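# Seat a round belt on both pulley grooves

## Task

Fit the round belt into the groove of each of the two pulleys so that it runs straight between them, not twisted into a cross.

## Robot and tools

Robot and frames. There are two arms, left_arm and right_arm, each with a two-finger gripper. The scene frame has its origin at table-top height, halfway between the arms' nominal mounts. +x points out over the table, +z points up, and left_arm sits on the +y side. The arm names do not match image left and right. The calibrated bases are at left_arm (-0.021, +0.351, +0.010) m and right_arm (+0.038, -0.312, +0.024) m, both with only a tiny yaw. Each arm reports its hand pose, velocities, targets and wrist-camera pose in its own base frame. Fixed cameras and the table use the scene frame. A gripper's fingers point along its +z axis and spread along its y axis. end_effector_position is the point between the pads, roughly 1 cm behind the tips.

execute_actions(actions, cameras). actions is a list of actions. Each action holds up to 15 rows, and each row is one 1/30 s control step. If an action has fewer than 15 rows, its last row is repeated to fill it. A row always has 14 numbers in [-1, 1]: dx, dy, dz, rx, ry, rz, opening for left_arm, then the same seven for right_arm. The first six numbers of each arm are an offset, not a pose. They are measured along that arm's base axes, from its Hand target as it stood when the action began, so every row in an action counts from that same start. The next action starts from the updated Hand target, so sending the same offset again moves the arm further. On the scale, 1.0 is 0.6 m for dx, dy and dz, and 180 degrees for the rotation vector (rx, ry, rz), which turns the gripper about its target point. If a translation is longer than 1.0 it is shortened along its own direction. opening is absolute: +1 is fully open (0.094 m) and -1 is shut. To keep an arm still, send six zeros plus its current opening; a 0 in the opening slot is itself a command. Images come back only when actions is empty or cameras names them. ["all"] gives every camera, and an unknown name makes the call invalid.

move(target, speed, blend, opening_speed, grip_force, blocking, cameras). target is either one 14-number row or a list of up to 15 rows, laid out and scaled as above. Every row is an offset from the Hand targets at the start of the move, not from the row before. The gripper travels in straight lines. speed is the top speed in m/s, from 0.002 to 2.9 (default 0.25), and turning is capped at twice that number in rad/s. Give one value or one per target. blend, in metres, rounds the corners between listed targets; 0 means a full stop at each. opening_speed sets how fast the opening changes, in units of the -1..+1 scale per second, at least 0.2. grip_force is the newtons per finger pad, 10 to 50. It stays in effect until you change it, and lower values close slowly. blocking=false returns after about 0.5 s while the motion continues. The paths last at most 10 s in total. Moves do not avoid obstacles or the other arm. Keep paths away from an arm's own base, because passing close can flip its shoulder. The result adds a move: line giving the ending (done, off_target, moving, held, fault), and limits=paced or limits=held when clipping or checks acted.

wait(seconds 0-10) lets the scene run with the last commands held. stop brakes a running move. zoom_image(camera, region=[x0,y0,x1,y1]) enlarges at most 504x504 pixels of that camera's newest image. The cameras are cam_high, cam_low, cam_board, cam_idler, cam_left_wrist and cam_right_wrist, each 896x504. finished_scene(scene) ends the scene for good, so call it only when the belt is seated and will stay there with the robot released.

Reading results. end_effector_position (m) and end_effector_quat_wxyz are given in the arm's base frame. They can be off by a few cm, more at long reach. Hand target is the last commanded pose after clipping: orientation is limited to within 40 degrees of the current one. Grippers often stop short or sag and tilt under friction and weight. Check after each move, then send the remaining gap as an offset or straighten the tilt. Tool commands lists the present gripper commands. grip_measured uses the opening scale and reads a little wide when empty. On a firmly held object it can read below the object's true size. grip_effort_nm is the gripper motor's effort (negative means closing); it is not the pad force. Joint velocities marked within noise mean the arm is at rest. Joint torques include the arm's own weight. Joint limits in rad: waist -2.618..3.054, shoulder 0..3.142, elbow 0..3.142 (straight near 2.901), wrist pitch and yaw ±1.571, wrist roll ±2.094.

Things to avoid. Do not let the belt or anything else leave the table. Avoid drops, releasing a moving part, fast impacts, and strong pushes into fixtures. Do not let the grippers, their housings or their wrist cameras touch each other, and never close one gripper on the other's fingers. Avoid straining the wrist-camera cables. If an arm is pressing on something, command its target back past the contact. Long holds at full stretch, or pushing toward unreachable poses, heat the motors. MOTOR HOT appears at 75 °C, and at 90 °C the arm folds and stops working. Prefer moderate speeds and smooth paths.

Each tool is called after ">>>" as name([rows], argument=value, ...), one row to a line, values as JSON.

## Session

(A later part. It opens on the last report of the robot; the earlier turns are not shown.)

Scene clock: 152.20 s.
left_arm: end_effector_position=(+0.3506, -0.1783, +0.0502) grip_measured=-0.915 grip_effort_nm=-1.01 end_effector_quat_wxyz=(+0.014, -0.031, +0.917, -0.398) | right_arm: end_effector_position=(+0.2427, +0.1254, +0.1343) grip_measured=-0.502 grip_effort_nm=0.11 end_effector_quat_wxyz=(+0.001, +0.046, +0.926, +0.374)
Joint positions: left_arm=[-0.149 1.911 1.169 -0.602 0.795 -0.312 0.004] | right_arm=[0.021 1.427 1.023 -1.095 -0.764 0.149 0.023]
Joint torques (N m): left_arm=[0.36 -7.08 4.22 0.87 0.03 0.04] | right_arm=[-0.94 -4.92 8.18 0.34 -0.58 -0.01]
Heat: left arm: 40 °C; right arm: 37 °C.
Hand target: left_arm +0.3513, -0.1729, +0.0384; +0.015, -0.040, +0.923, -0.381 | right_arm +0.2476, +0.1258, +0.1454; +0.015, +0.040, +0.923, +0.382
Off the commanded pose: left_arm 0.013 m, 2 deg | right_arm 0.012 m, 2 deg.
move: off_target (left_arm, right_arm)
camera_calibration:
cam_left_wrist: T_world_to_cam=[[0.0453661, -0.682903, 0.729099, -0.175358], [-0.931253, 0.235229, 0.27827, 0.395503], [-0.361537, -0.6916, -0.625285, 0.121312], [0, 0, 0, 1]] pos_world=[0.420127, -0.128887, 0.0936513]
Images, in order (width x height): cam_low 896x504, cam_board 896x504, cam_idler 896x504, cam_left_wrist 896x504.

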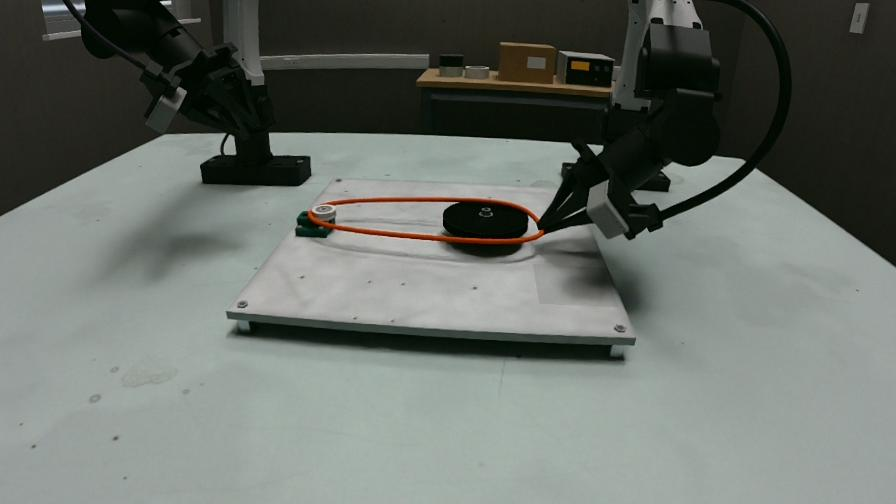

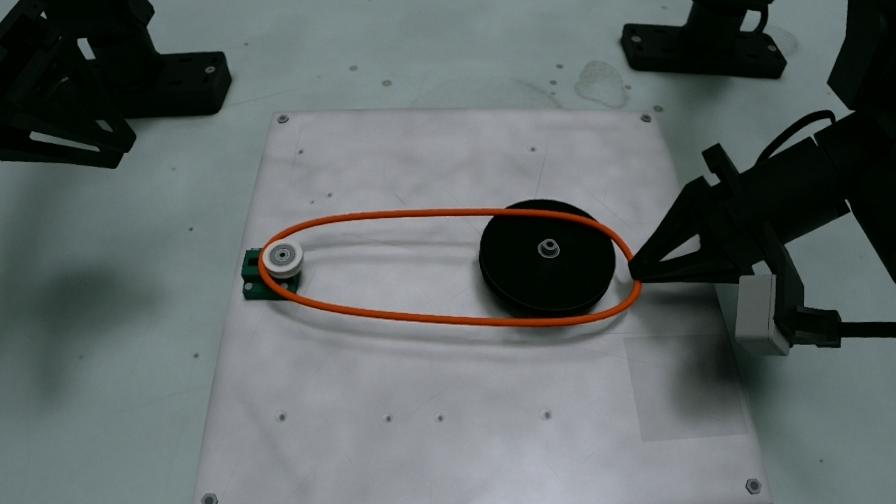

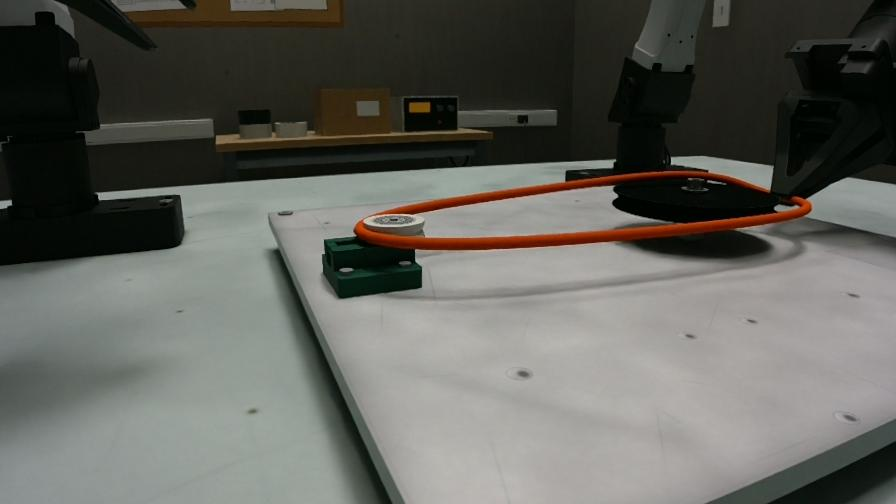

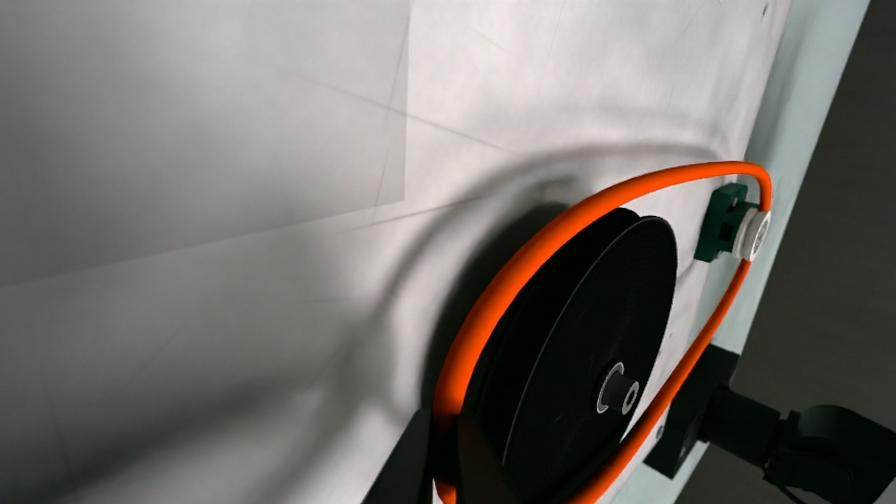

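>>> move(target=[-0.042,-0.01,0.0,0,0,0,-0.97,0,0,0,0,0,0,-0.5], speed=0.04, cameras=["cam_low","cam_board","cam_idler","cam_left_wrist"])

Scene clock: 153.93 s.
left_arm: end_effector_position=(+0.3235, -0.1830, +0.0331) grip_measured=-0.915 grip_effort_nm=-1.01 end_effector_quat_wxyz=(-0.005, -0.040, +0.918, -0.394) | right_arm: end_effector_position=(+0.2427, +0.1254, +0.1343) grip_measured=-0.502 grip_effort_nm=0.11 end_effector_quat_wxyz=(+0.001, +0.046, +0.926, +0.374)
Joint positions: left_arm=[-0.177 1.875 1.047 -0.53 0.787 -0.352 0.004] | right_arm=[0.021 1.427 1.023 -1.095 -0.764 0.149 0.023]
Joint torques (N m): left_arm=[0.16 -10.56 4.3 0.74 0.05 0.04] | right_arm=[-1.02 -5.01 8.25 0.34 -0.57 -0.04]
Heat: left arm: 41 °C; right arm: 37 °C.
Hand target: left_arm +0.3262, -0.1789, +0.0384; +0.015, -0.040, +0.923, -0.381 | right_arm +0.2476, +0.1258, +0.1454; +0.015, +0.040, +0.923, +0.382
Off the commanded pose: left_arm 0.007 m, 3 deg | right_arm 0.012 m, 2 deg.
move: off_target (left_arm, right_arm)
camera_calibration:
cam_left_wrist: T_world_to_cam=[[0.0760965, -0.688927, 0.720825, -0.175773], [-0.919336, 0.231415, 0.318227, 0.370171], [-0.386045, -0.686897, -0.615745, 0.105953], [0, 0, 0, 1]] pos_world=[0.39459, -0.133979, 0.0741434]
Images, in order (width x height): cam_low 896x504, cam_board 896x504, cam_idler 896x504, cam_left_wrist 896x504.

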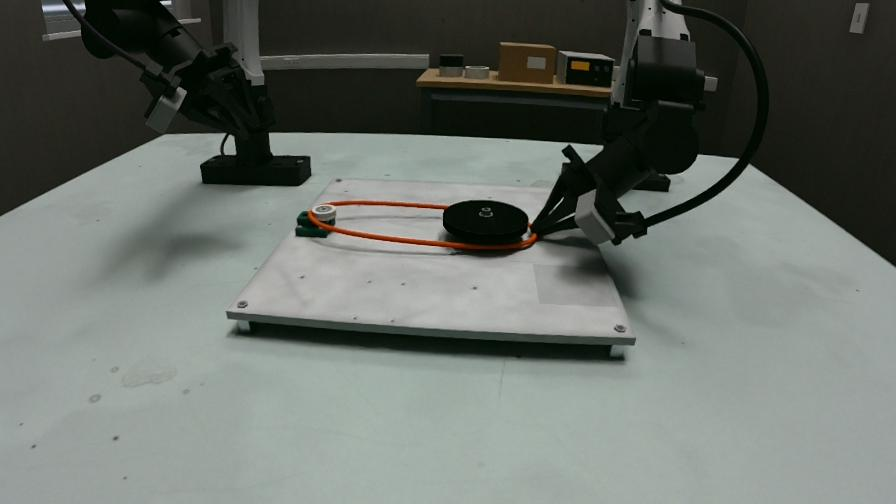

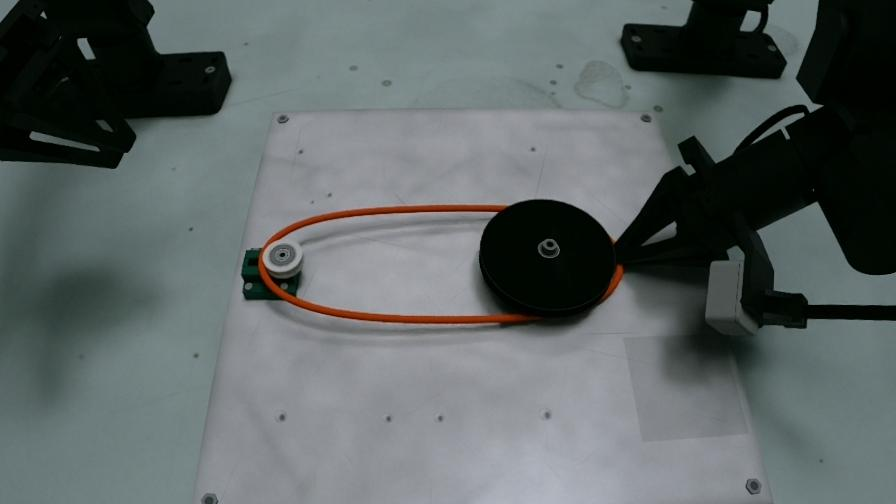

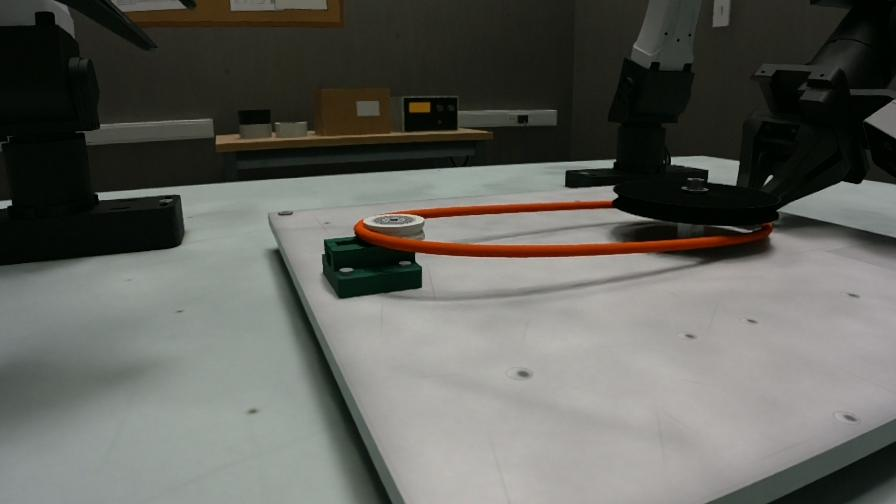

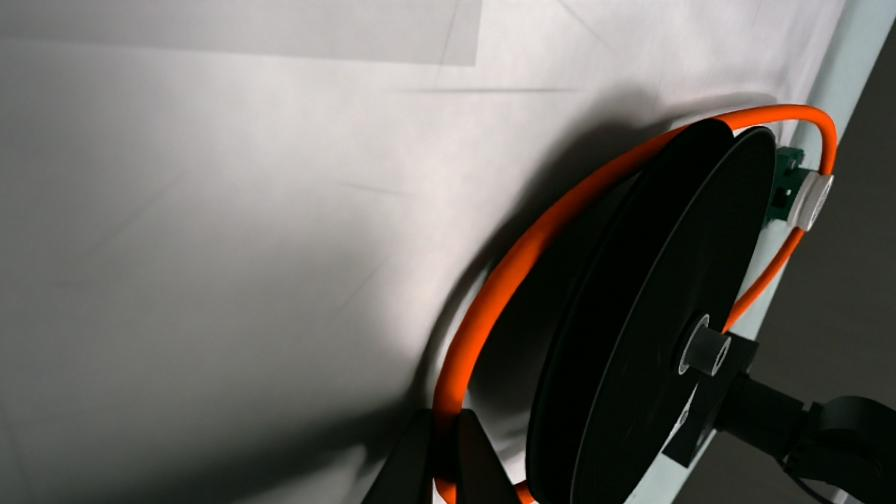

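>>> move([
  [0.034,0.024,0.0,0,0,0,-0.97,0,0,0,0,0,0,-0.5],
  [0.034,0.024,0.012,0,0,0,-0.97,0,0,0,0,0,0,-0.5],
], speed=0.04, cameras=["cam_low","cam_board","cam_idler","cam_left_wrist"])

>>> zoom_image(camera="cam_idler", region=[560, 150, 840, 270])

Scene clock: 156.40 s.
left_arm: end_effector_position=(+0.3335, -0.1743, +0.0391) grip_measured=-0.915 grip_effort_nm=-1.01 end_effector_quat_wxyz=(-0.007, -0.040, +0.920, -0.391) | right_arm: end_effector_position=(+0.2427, +0.1254, +0.1343) grip_measured=-0.502 grip_effort_nm=0.11 end_effector_quat_wxyz=(+0.001, +0.046, +0.926, +0.374)
Joint positions: left_arm=[-0.148 1.898 1.114 -0.608 0.787 -0.309 0.004] | right_arm=[0.021 1.427 1.023 -1.095 -0.764 0.149 0.023]
Joint torques (N m): left_arm=[2.36 -8.29 8.01 0.46 0.15 0.31] | right_arm=[-0.92 -5.03 8.12 0.36 -0.57 -0.02]
Heat: left arm: 41 °C; right arm: 37 °C.
Hand target: left_arm +0.3466, -0.1644, +0.0456; +0.015, -0.041, +0.923, -0.381 | right_arm +0.2476, +0.1258, +0.1454; +0.015, +0.040, +0.923, +0.382
Off the commanded pose: left_arm 0.018 m, 3 deg | right_arm 0.012 m, 2 deg.
move: off_target (left_arm, right_arm)
camera_calibration:
cam_left_wrist: T_world_to_cam=[[0.077584, -0.693799, 0.715977, -0.175902], [-0.917949, 0.230518, 0.322848, 0.374647], [-0.389037, -0.682278, -0.618988, 0.121403], [0, 0, 0, 1]] pos_world=[0.404785, -0.125573, 0.0801346]
Images, in order (width x height): cam_low 896x504, cam_board 896x504, cam_idler 896x504, cam_left_wrist 896x504.

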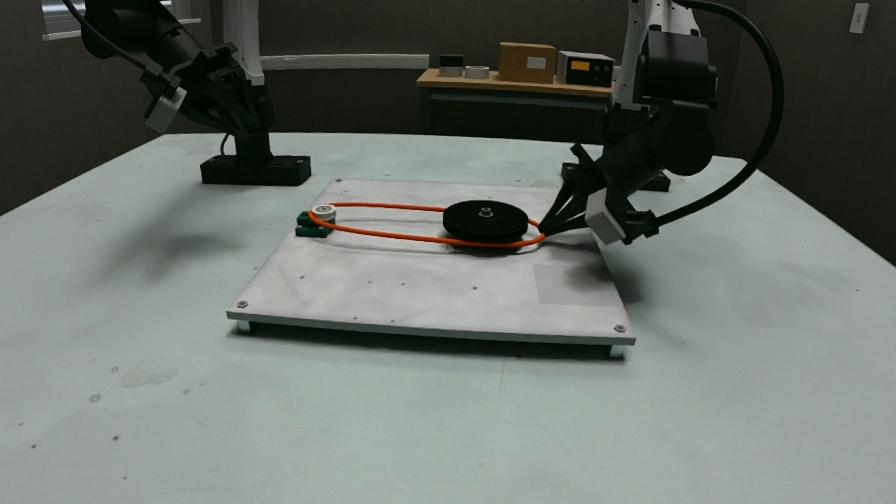

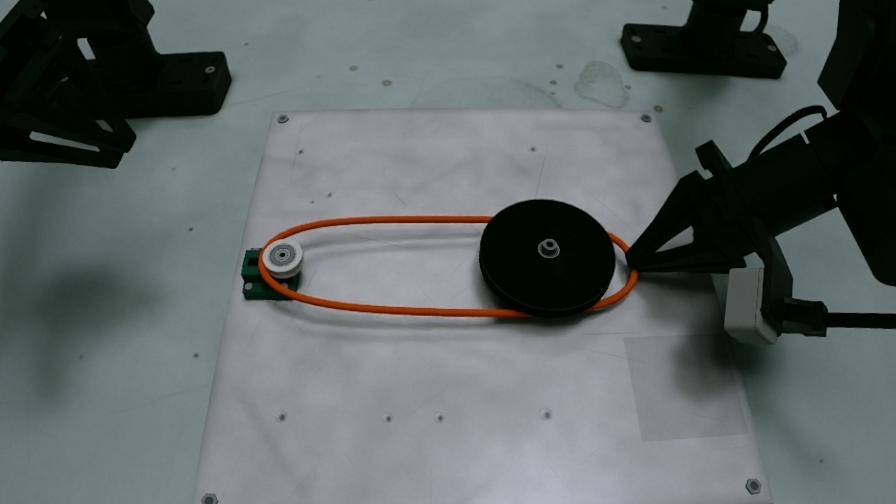

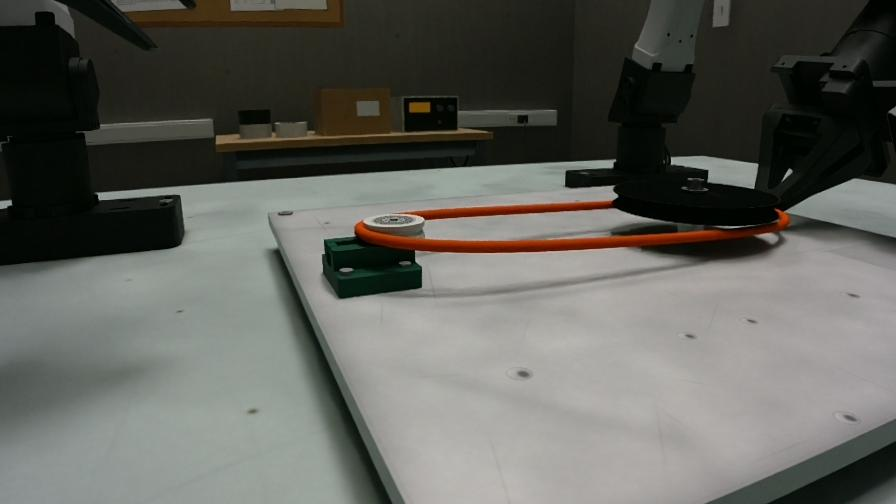

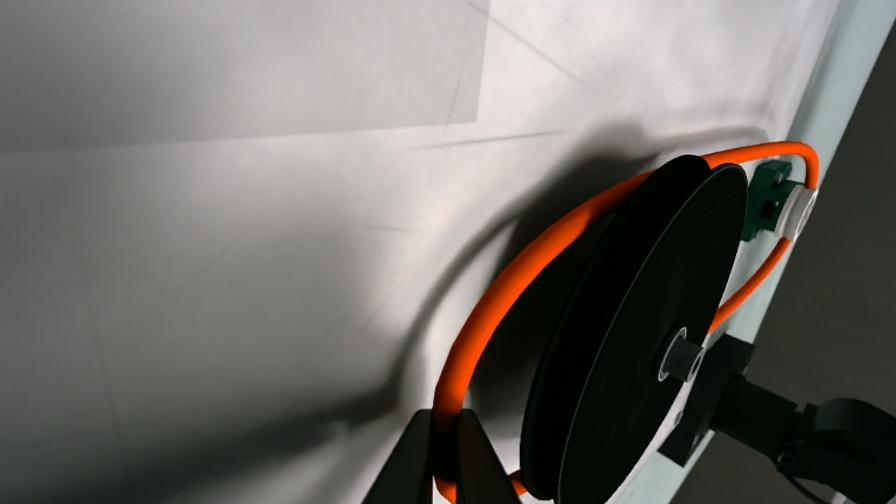

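Scaled by 1.800 from the camera's 896x504 image, which has a finer 1280x720 frame.

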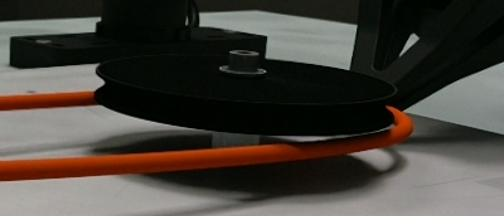

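>>> move([
  [0.045,-0.01,-0.01,0,0,0,-0.97,0,0,0,0,0,0,-0.5],
  [0.045,-0.01,0.022,0,0,0,-0.97,0,0,0,0,0,0,-0.5],
], speed=0.04, cameras=["cam_low","cam_board","cam_idler","cam_left_wrist"])

>>> zoom_image(camera="cam_idler", region=[560, 150, 840, 270])

Scene clock: 159.20 s.
left_arm: end_effector_position=(+0.3579, -0.1779, +0.0433) grip_measured=-0.915 grip_effort_nm=-1.01 end_effector_quat_wxyz=(-0.017, -0.044, +0.920, -0.389) | right_arm: end_effector_position=(+0.2427, +0.1254, +0.1343) grip_measured=-0.502 grip_effort_nm=0.11 end_effector_quat_wxyz=(+0.001, +0.046, +0.926, +0.374)
Joint positions: left_arm=[-0.148 1.986 1.263 -0.693 0.787 -0.309 0.004] | right_arm=[0.021 1.427 1.023 -1.095 -0.764 0.149 0.023]
Joint torques (N m): left_arm=[1.7 -10.65 8.59 0.47 0.14 0.19] | right_arm=[-0.95 -4.93 8.05 0.34 -0.54 -0.06]
Heat: left arm: 41 °C; right arm: 37 °C.
Hand target: left_arm +0.3736, -0.1704, +0.0587; +0.015, -0.041, +0.923, -0.381 | right_arm +0.2476, +0.1258, +0.1454; +0.015, +0.040, +0.923, +0.382
Off the commanded pose: left_arm 0.023 m, 4 deg | right_arm 0.012 m, 2 deg.
move: off_target (left_arm, right_arm)
camera_calibration:
cam_left_wrist: T_world_to_cam=[[0.0941915, -0.69632, 0.711524, -0.189609], [-0.910139, 0.229409, 0.344991, 0.392575], [-0.403454, -0.680081, -0.61214, 0.136336], [0, 0, 0, 1]] pos_world=[0.430162, -0.129369, 0.0829328]
Images, in order (width x height): cam_low 896x504, cam_board 896x504, cam_idler 896x504, cam_left_wrist 896x504.

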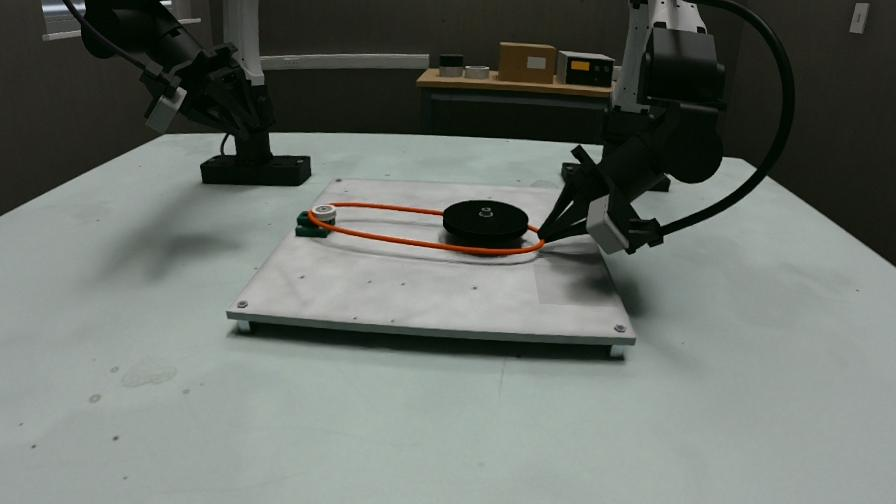

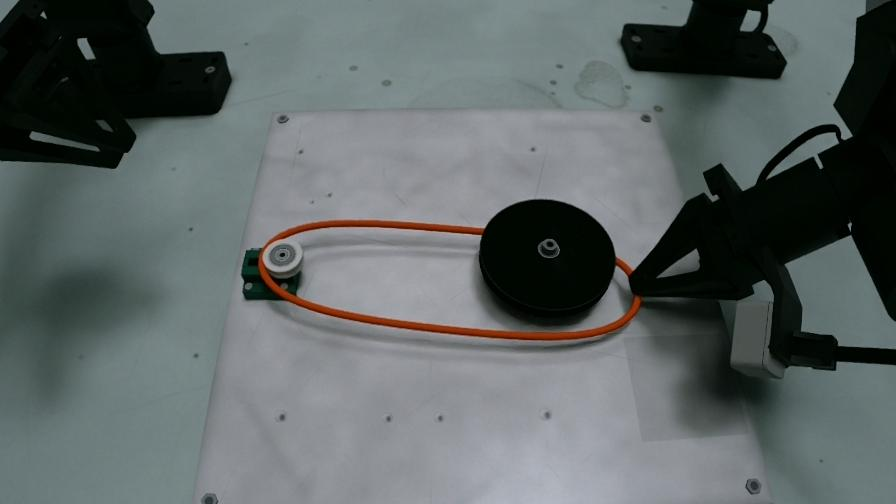

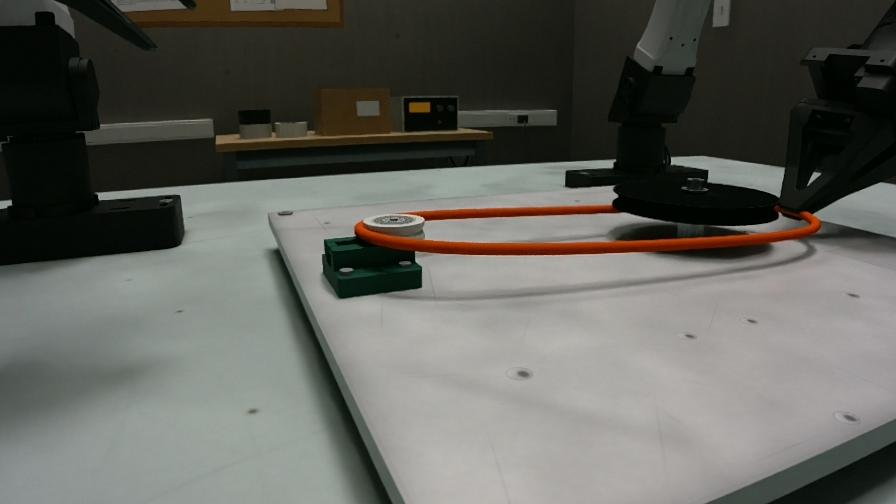

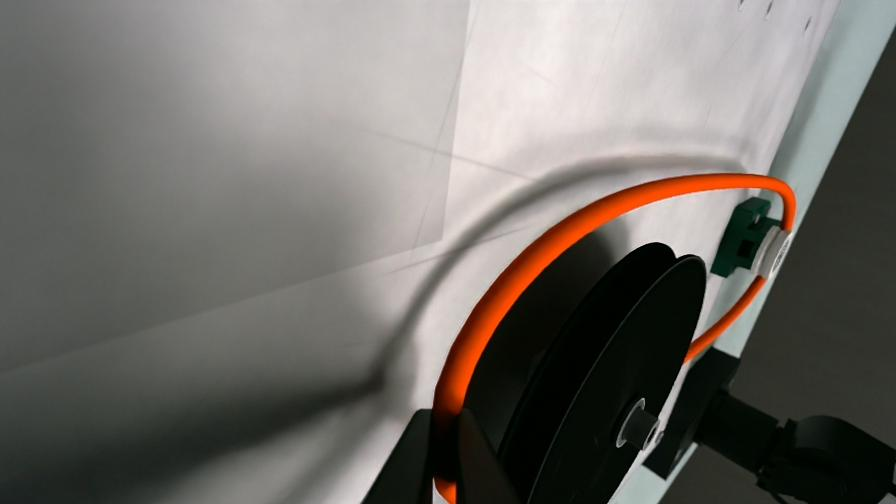

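Scaled by 1.800 from the camera's 896x504 image, which has a finer 1280x720 frame.

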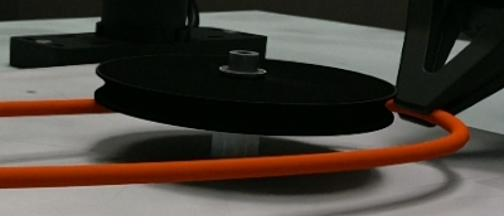

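>>> move([
  [0.0,0,0.028,0,0,0,-0.97,0,0,0,0,0,0,-0.5],
  [-0.05,-0.005,0.012,0,0,0,-0.97,0,0,0,0,0,0,-0.5],
], speed=0.04, cameras=["cam_low","cam_board","cam_idler","cam_left_wrist"])

>>> zoom_image(camera="cam_idler", region=[560, 150, 840, 270])

Scene clock: 162.93 s.
left_arm: end_effector_position=(+0.3395, -0.1764, +0.0523) grip_measured=-0.915 grip_effort_nm=-1.01 end_effector_quat_wxyz=(-0.009, -0.040, +0.923, -0.383) | right_arm: end_effector_position=(+0.2427, +0.1254, +0.1343) grip_measured=-0.502 grip_effort_nm=0.11 end_effector_quat_wxyz=(+0.001, +0.046, +0.926, +0.374)
Joint positions: left_arm=[-0.157 1.895 1.179 -0.68 0.771 -0.315 0.004] | right_arm=[0.021 1.427 1.023 -1.095 -0.764 0.149 0.023]
Joint torques (N m): left_arm=[0.55 -11.86 4.96 0.7 0.27 -0.02] | right_arm=[-0.7 -4.97 8.16 0.32 -0.65 -0.02]
Heat: left arm: 42 °C; right arm: 38 °C.
Hand target: left_arm +0.3436, -0.1734, +0.0659; +0.015, -0.040, +0.924, -0.381 | right_arm +0.2476, +0.1258, +0.1454; +0.015, +0.040, +0.923, +0.382
Off the commanded pose: left_arm 0.015 m, 3 deg | right_arm 0.012 m, 2 deg.
move: off_target (left_arm, right_arm)
camera_calibration:
cam_left_wrist: T_world_to_cam=[[0.0805201, -0.705567, 0.704054, -0.189792], [-0.915813, 0.226449, 0.331674, 0.374535], [-0.393451, -0.671488, -0.627934, 0.134429], [0, 0, 0, 1]] pos_world=[0.411178, -0.128457, 0.0938129]
Images, in order (width x height): cam_low 896x504, cam_board 896x504, cam_idler 896x504, cam_left_wrist 896x504.

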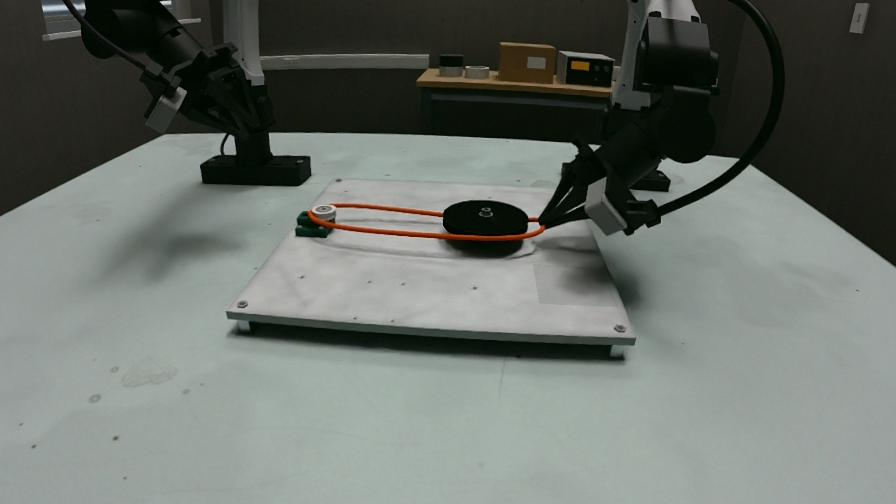

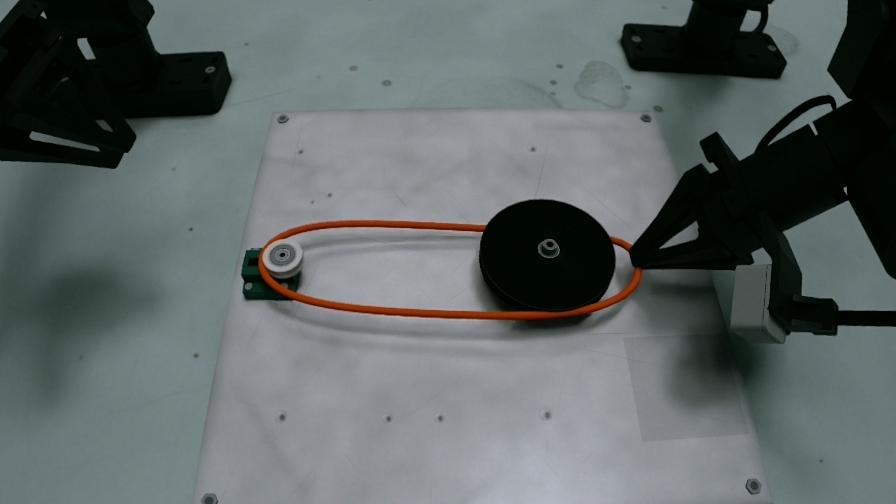

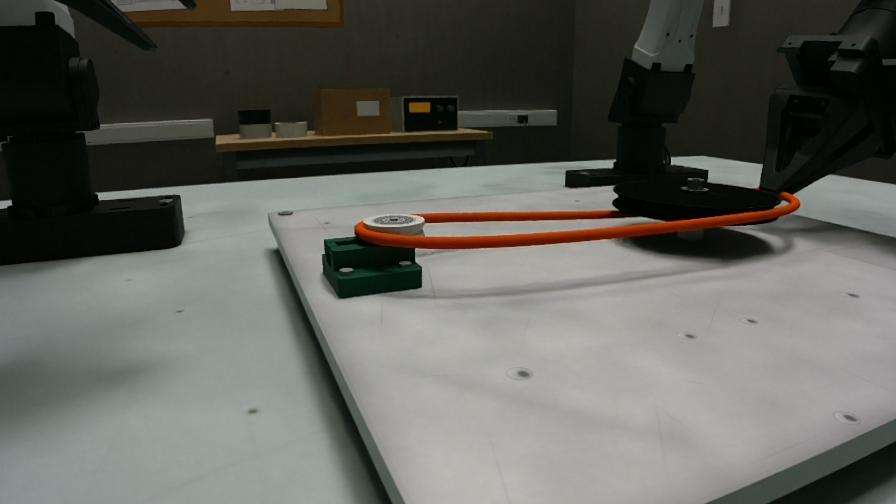

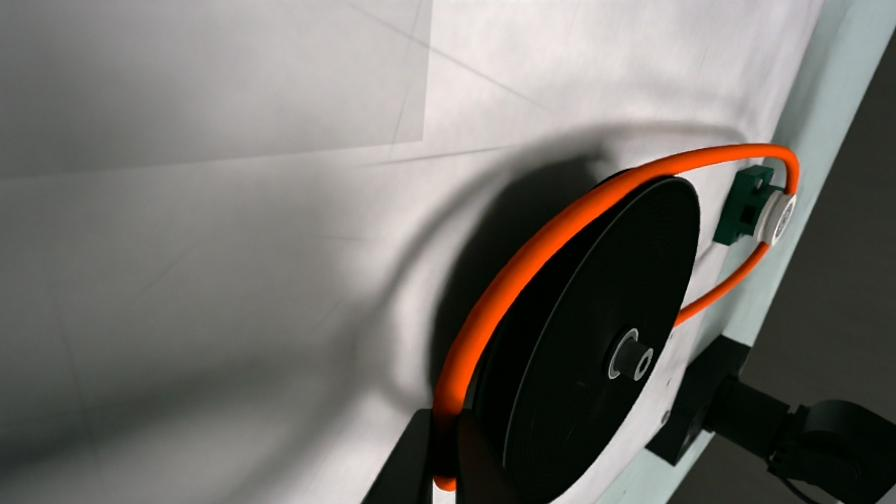

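Scaled by 1.800 from the camera's 896x504 image, which has a finer 1280x720 frame.

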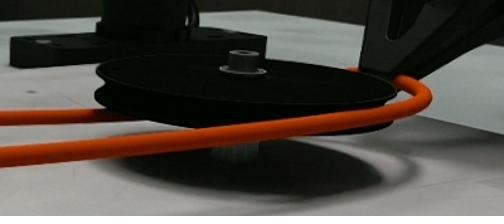

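>>> move([
  [-0.035,-0.008,-0.004,0,0,0,-0.97,0,0,0,0,0,0,-0.5],
], speed=0.04, cameras=["cam_low","cam_board","cam_idler","cam_left_wrist"])

>>> zoom_image(camera="cam_idler", region=[560, 150, 840, 270])

Scene clock: 164.60 s.
left_arm: end_effector_position=(+0.3232, -0.1804, +0.0543) grip_measured=-0.915 grip_effort_nm=-1.01 end_effector_quat_wxyz=(+0.001, -0.039, +0.922, -0.386) | right_arm: end_effector_position=(+0.2427, +0.1254, +0.1343) grip_measured=-0.502 grip_effort_nm=0.11 end_effector_quat_wxyz=(+0.001, +0.046, +0.926, +0.374)
Joint positions: left_arm=[-0.177 1.819 1.08 -0.612 0.767 -0.351 0.004] | right_arm=[0.021 1.427 1.023 -1.095 -0.764 0.149 0.023]
Joint torques (N m): left_arm=[0.1 -10.81 4.68 0.6 0.25 0.04] | right_arm=[-0.92 -4.89 8.32 0.32 -0.6 -0.05]
Heat: left arm: 43 °C; right arm: 38 °C.
Hand target: left_arm +0.3225, -0.1783, +0.0636; +0.015, -0.040, +0.923, -0.381 | right_arm +0.2476, +0.1258, +0.1454; +0.015, +0.040, +0.923, +0.382
Off the commanded pose: left_arm 0.009 m, 2 deg | right_arm 0.012 m, 2 deg.
move: off_target (right_arm)
camera_calibration:
cam_left_wrist: T_world_to_cam=[[0.0706727, -0.701734, 0.708925, -0.189134], [-0.923628, 0.222369, 0.31219, 0.362672], [-0.376718, -0.676846, -0.632426, 0.120422], [0, 0, 0, 1]] pos_world=[0.393706, -0.131862, 0.0970172]
Images, in order (width x height): cam_low 896x504, cam_board 896x504, cam_idler 896x504, cam_left_wrist 896x504.

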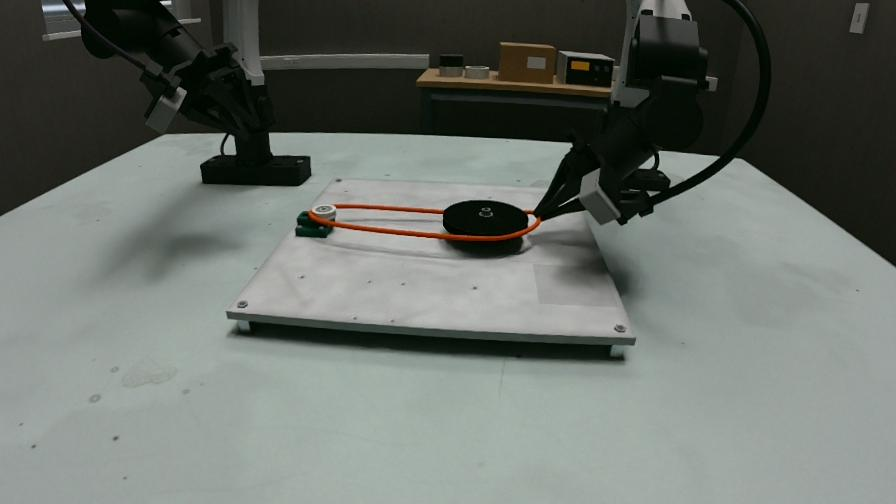

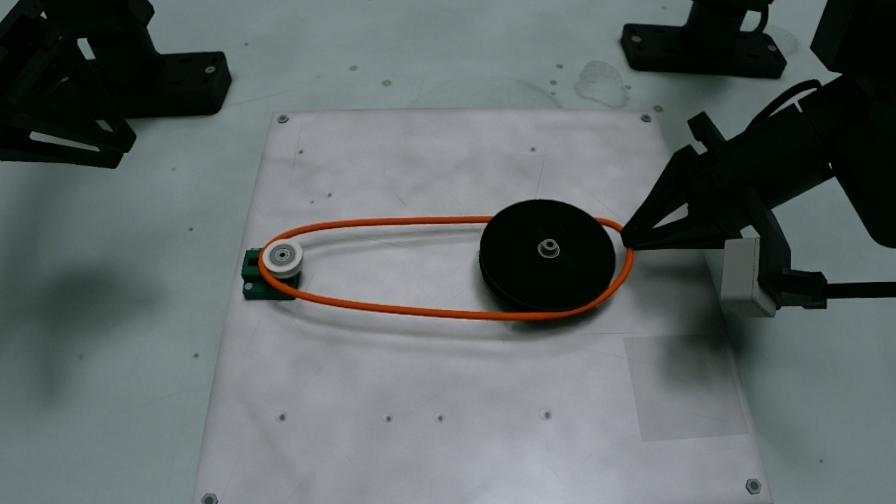

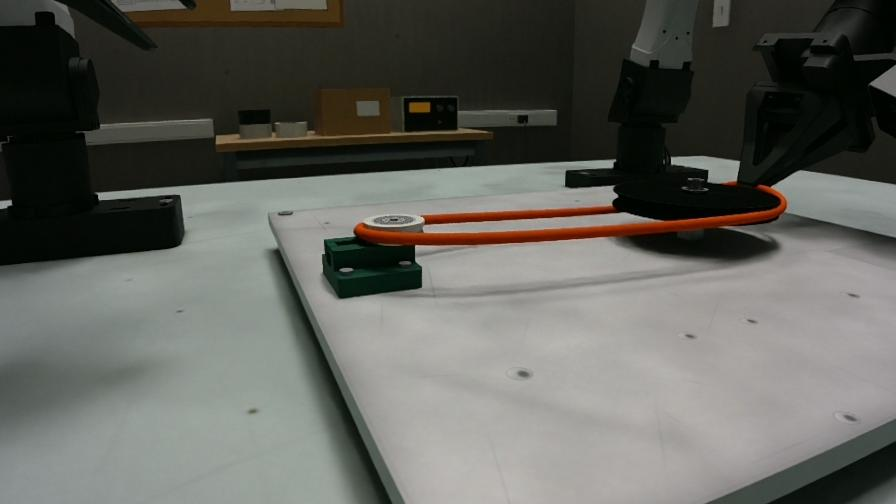

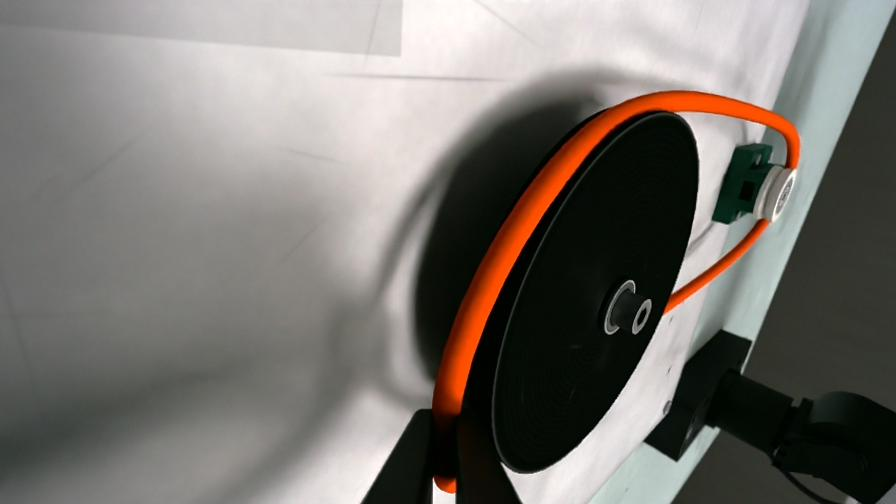

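Scaled by 1.800 from the camera's 896x504 image, which has a finer 1280x720 frame.

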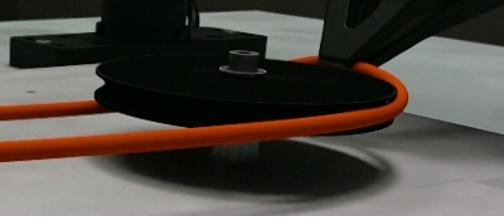

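>>> move([
  [-0.035,-0.012,-0.006,0,0,0,-0.97,0,0,0,0,0,0,-0.5],
], speed=0.04, cameras=["cam_low","cam_board","cam_idler","cam_left_wrist"])

>>> zoom_image(camera="cam_idler", region=[560, 150, 840, 270])

>>> zoom_image(camera="cam_board", region=[440, 170, 680, 350])

Scene clock: 166.37 s.
left_arm: end_effector_position=(+0.3080, -0.1872, +0.0551) grip_measured=-0.915 grip_effort_nm=-1.01 end_effector_quat_wxyz=(+0.013, -0.040, +0.921, -0.388) | right_arm: end_effector_position=(+0.2427, +0.1254, +0.1343) grip_measured=-0.502 grip_effort_nm=0.11 end_effector_quat_wxyz=(+0.001, +0.046, +0.926, +0.374)
Joint positions: left_arm=[-0.208 1.746 0.984 -0.53 0.757 -0.406 0.004] | right_arm=[0.021 1.427 1.023 -1.095 -0.764 0.149 0.023]
Joint torques (N m): left_arm=[-0.36 -9.83 4.33 0.56 0.24 0.09] | right_arm=[-0.85 -4.96 8.29 0.35 -0.58 0]
Heat: left arm: 43 °C; right arm: 38 °C.
Hand target: left_arm +0.3016, -0.1854, +0.0599; +0.015, -0.040, +0.923, -0.381 | right_arm +0.2476, +0.1258, +0.1454; +0.015, +0.040, +0.923, +0.382
Off the commanded pose: left_arm 0.008 m, 1 deg | right_arm 0.012 m, 2 deg.
move: off_target (right_arm)
camera_calibration:
cam_left_wrist: T_world_to_cam=[[0.0624236, -0.698257, 0.713121, -0.190283], [-0.932148, 0.214544, 0.291668, 0.352204], [-0.356655, -0.682941, -0.637486, 0.103615], [0, 0, 0, 1]] pos_world=[0.37714, -0.137667, 0.099021]
Images, in order (width x height): cam_low 896x504, cam_board 896x504, cam_idler 896x504, cam_left_wrist 896x504.

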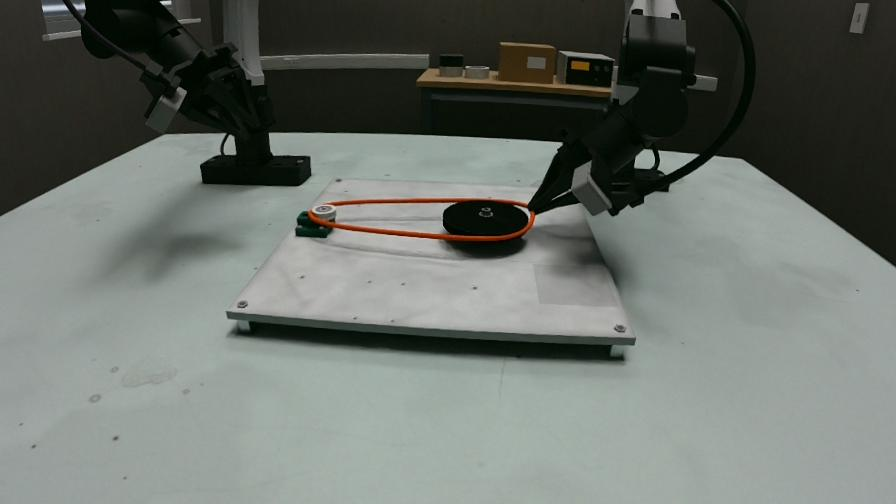

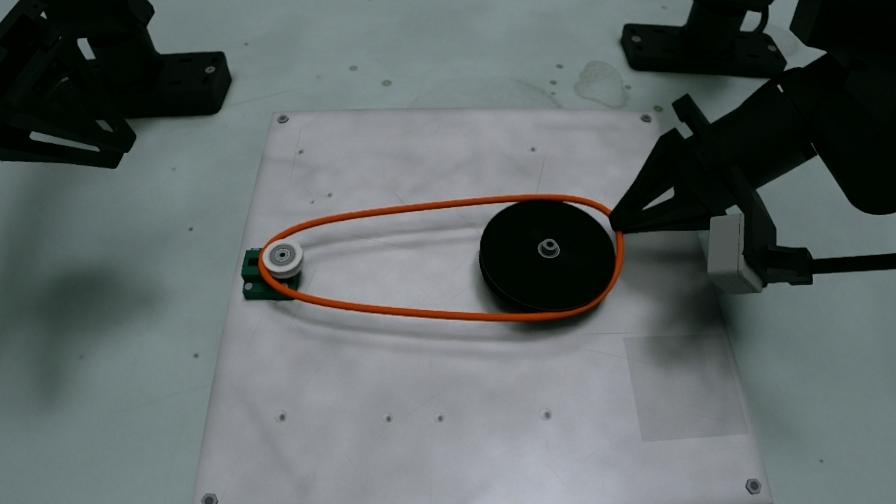

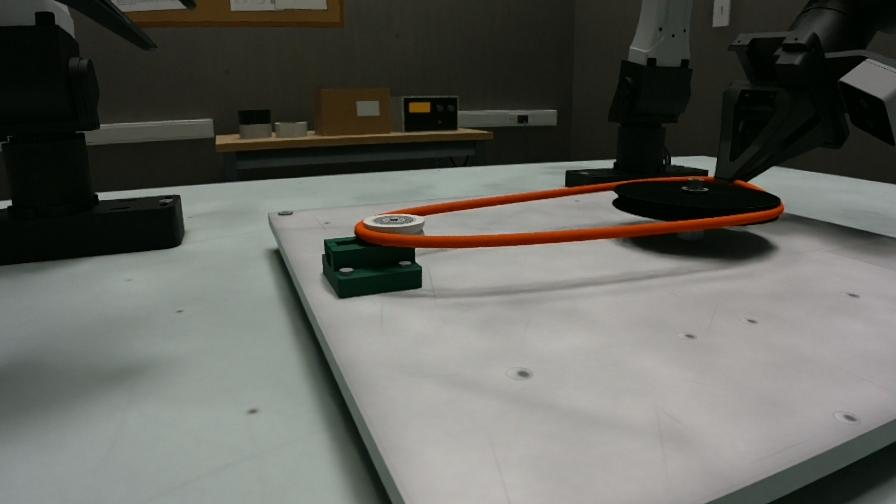

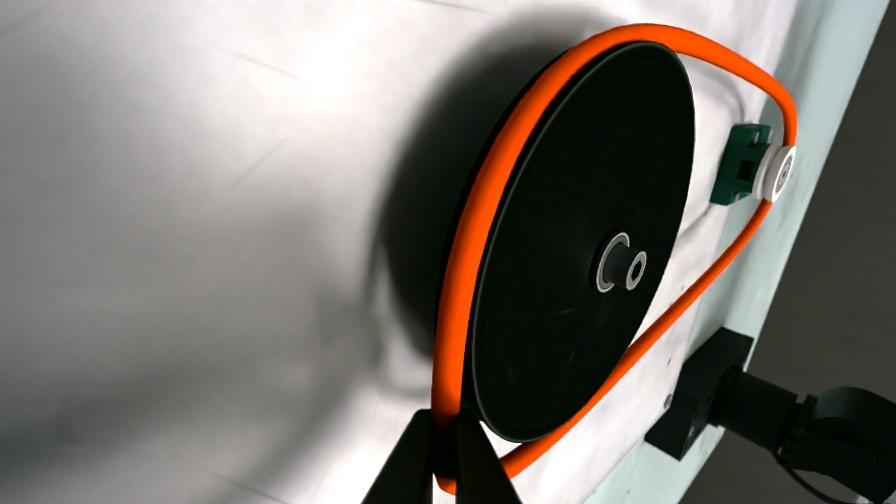

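Scaled by 1.800 from the camera's 896x504 image, which has a finer 1280x720 frame.

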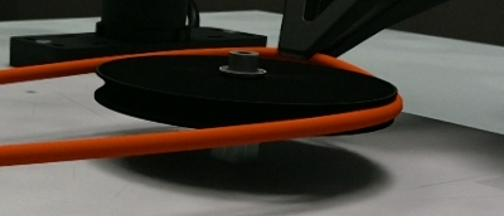

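Scaled by 2.100 from the camera's 896x504 image, which has a finer 1280x720 frame.

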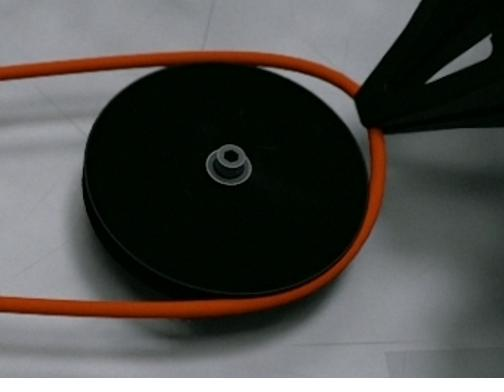

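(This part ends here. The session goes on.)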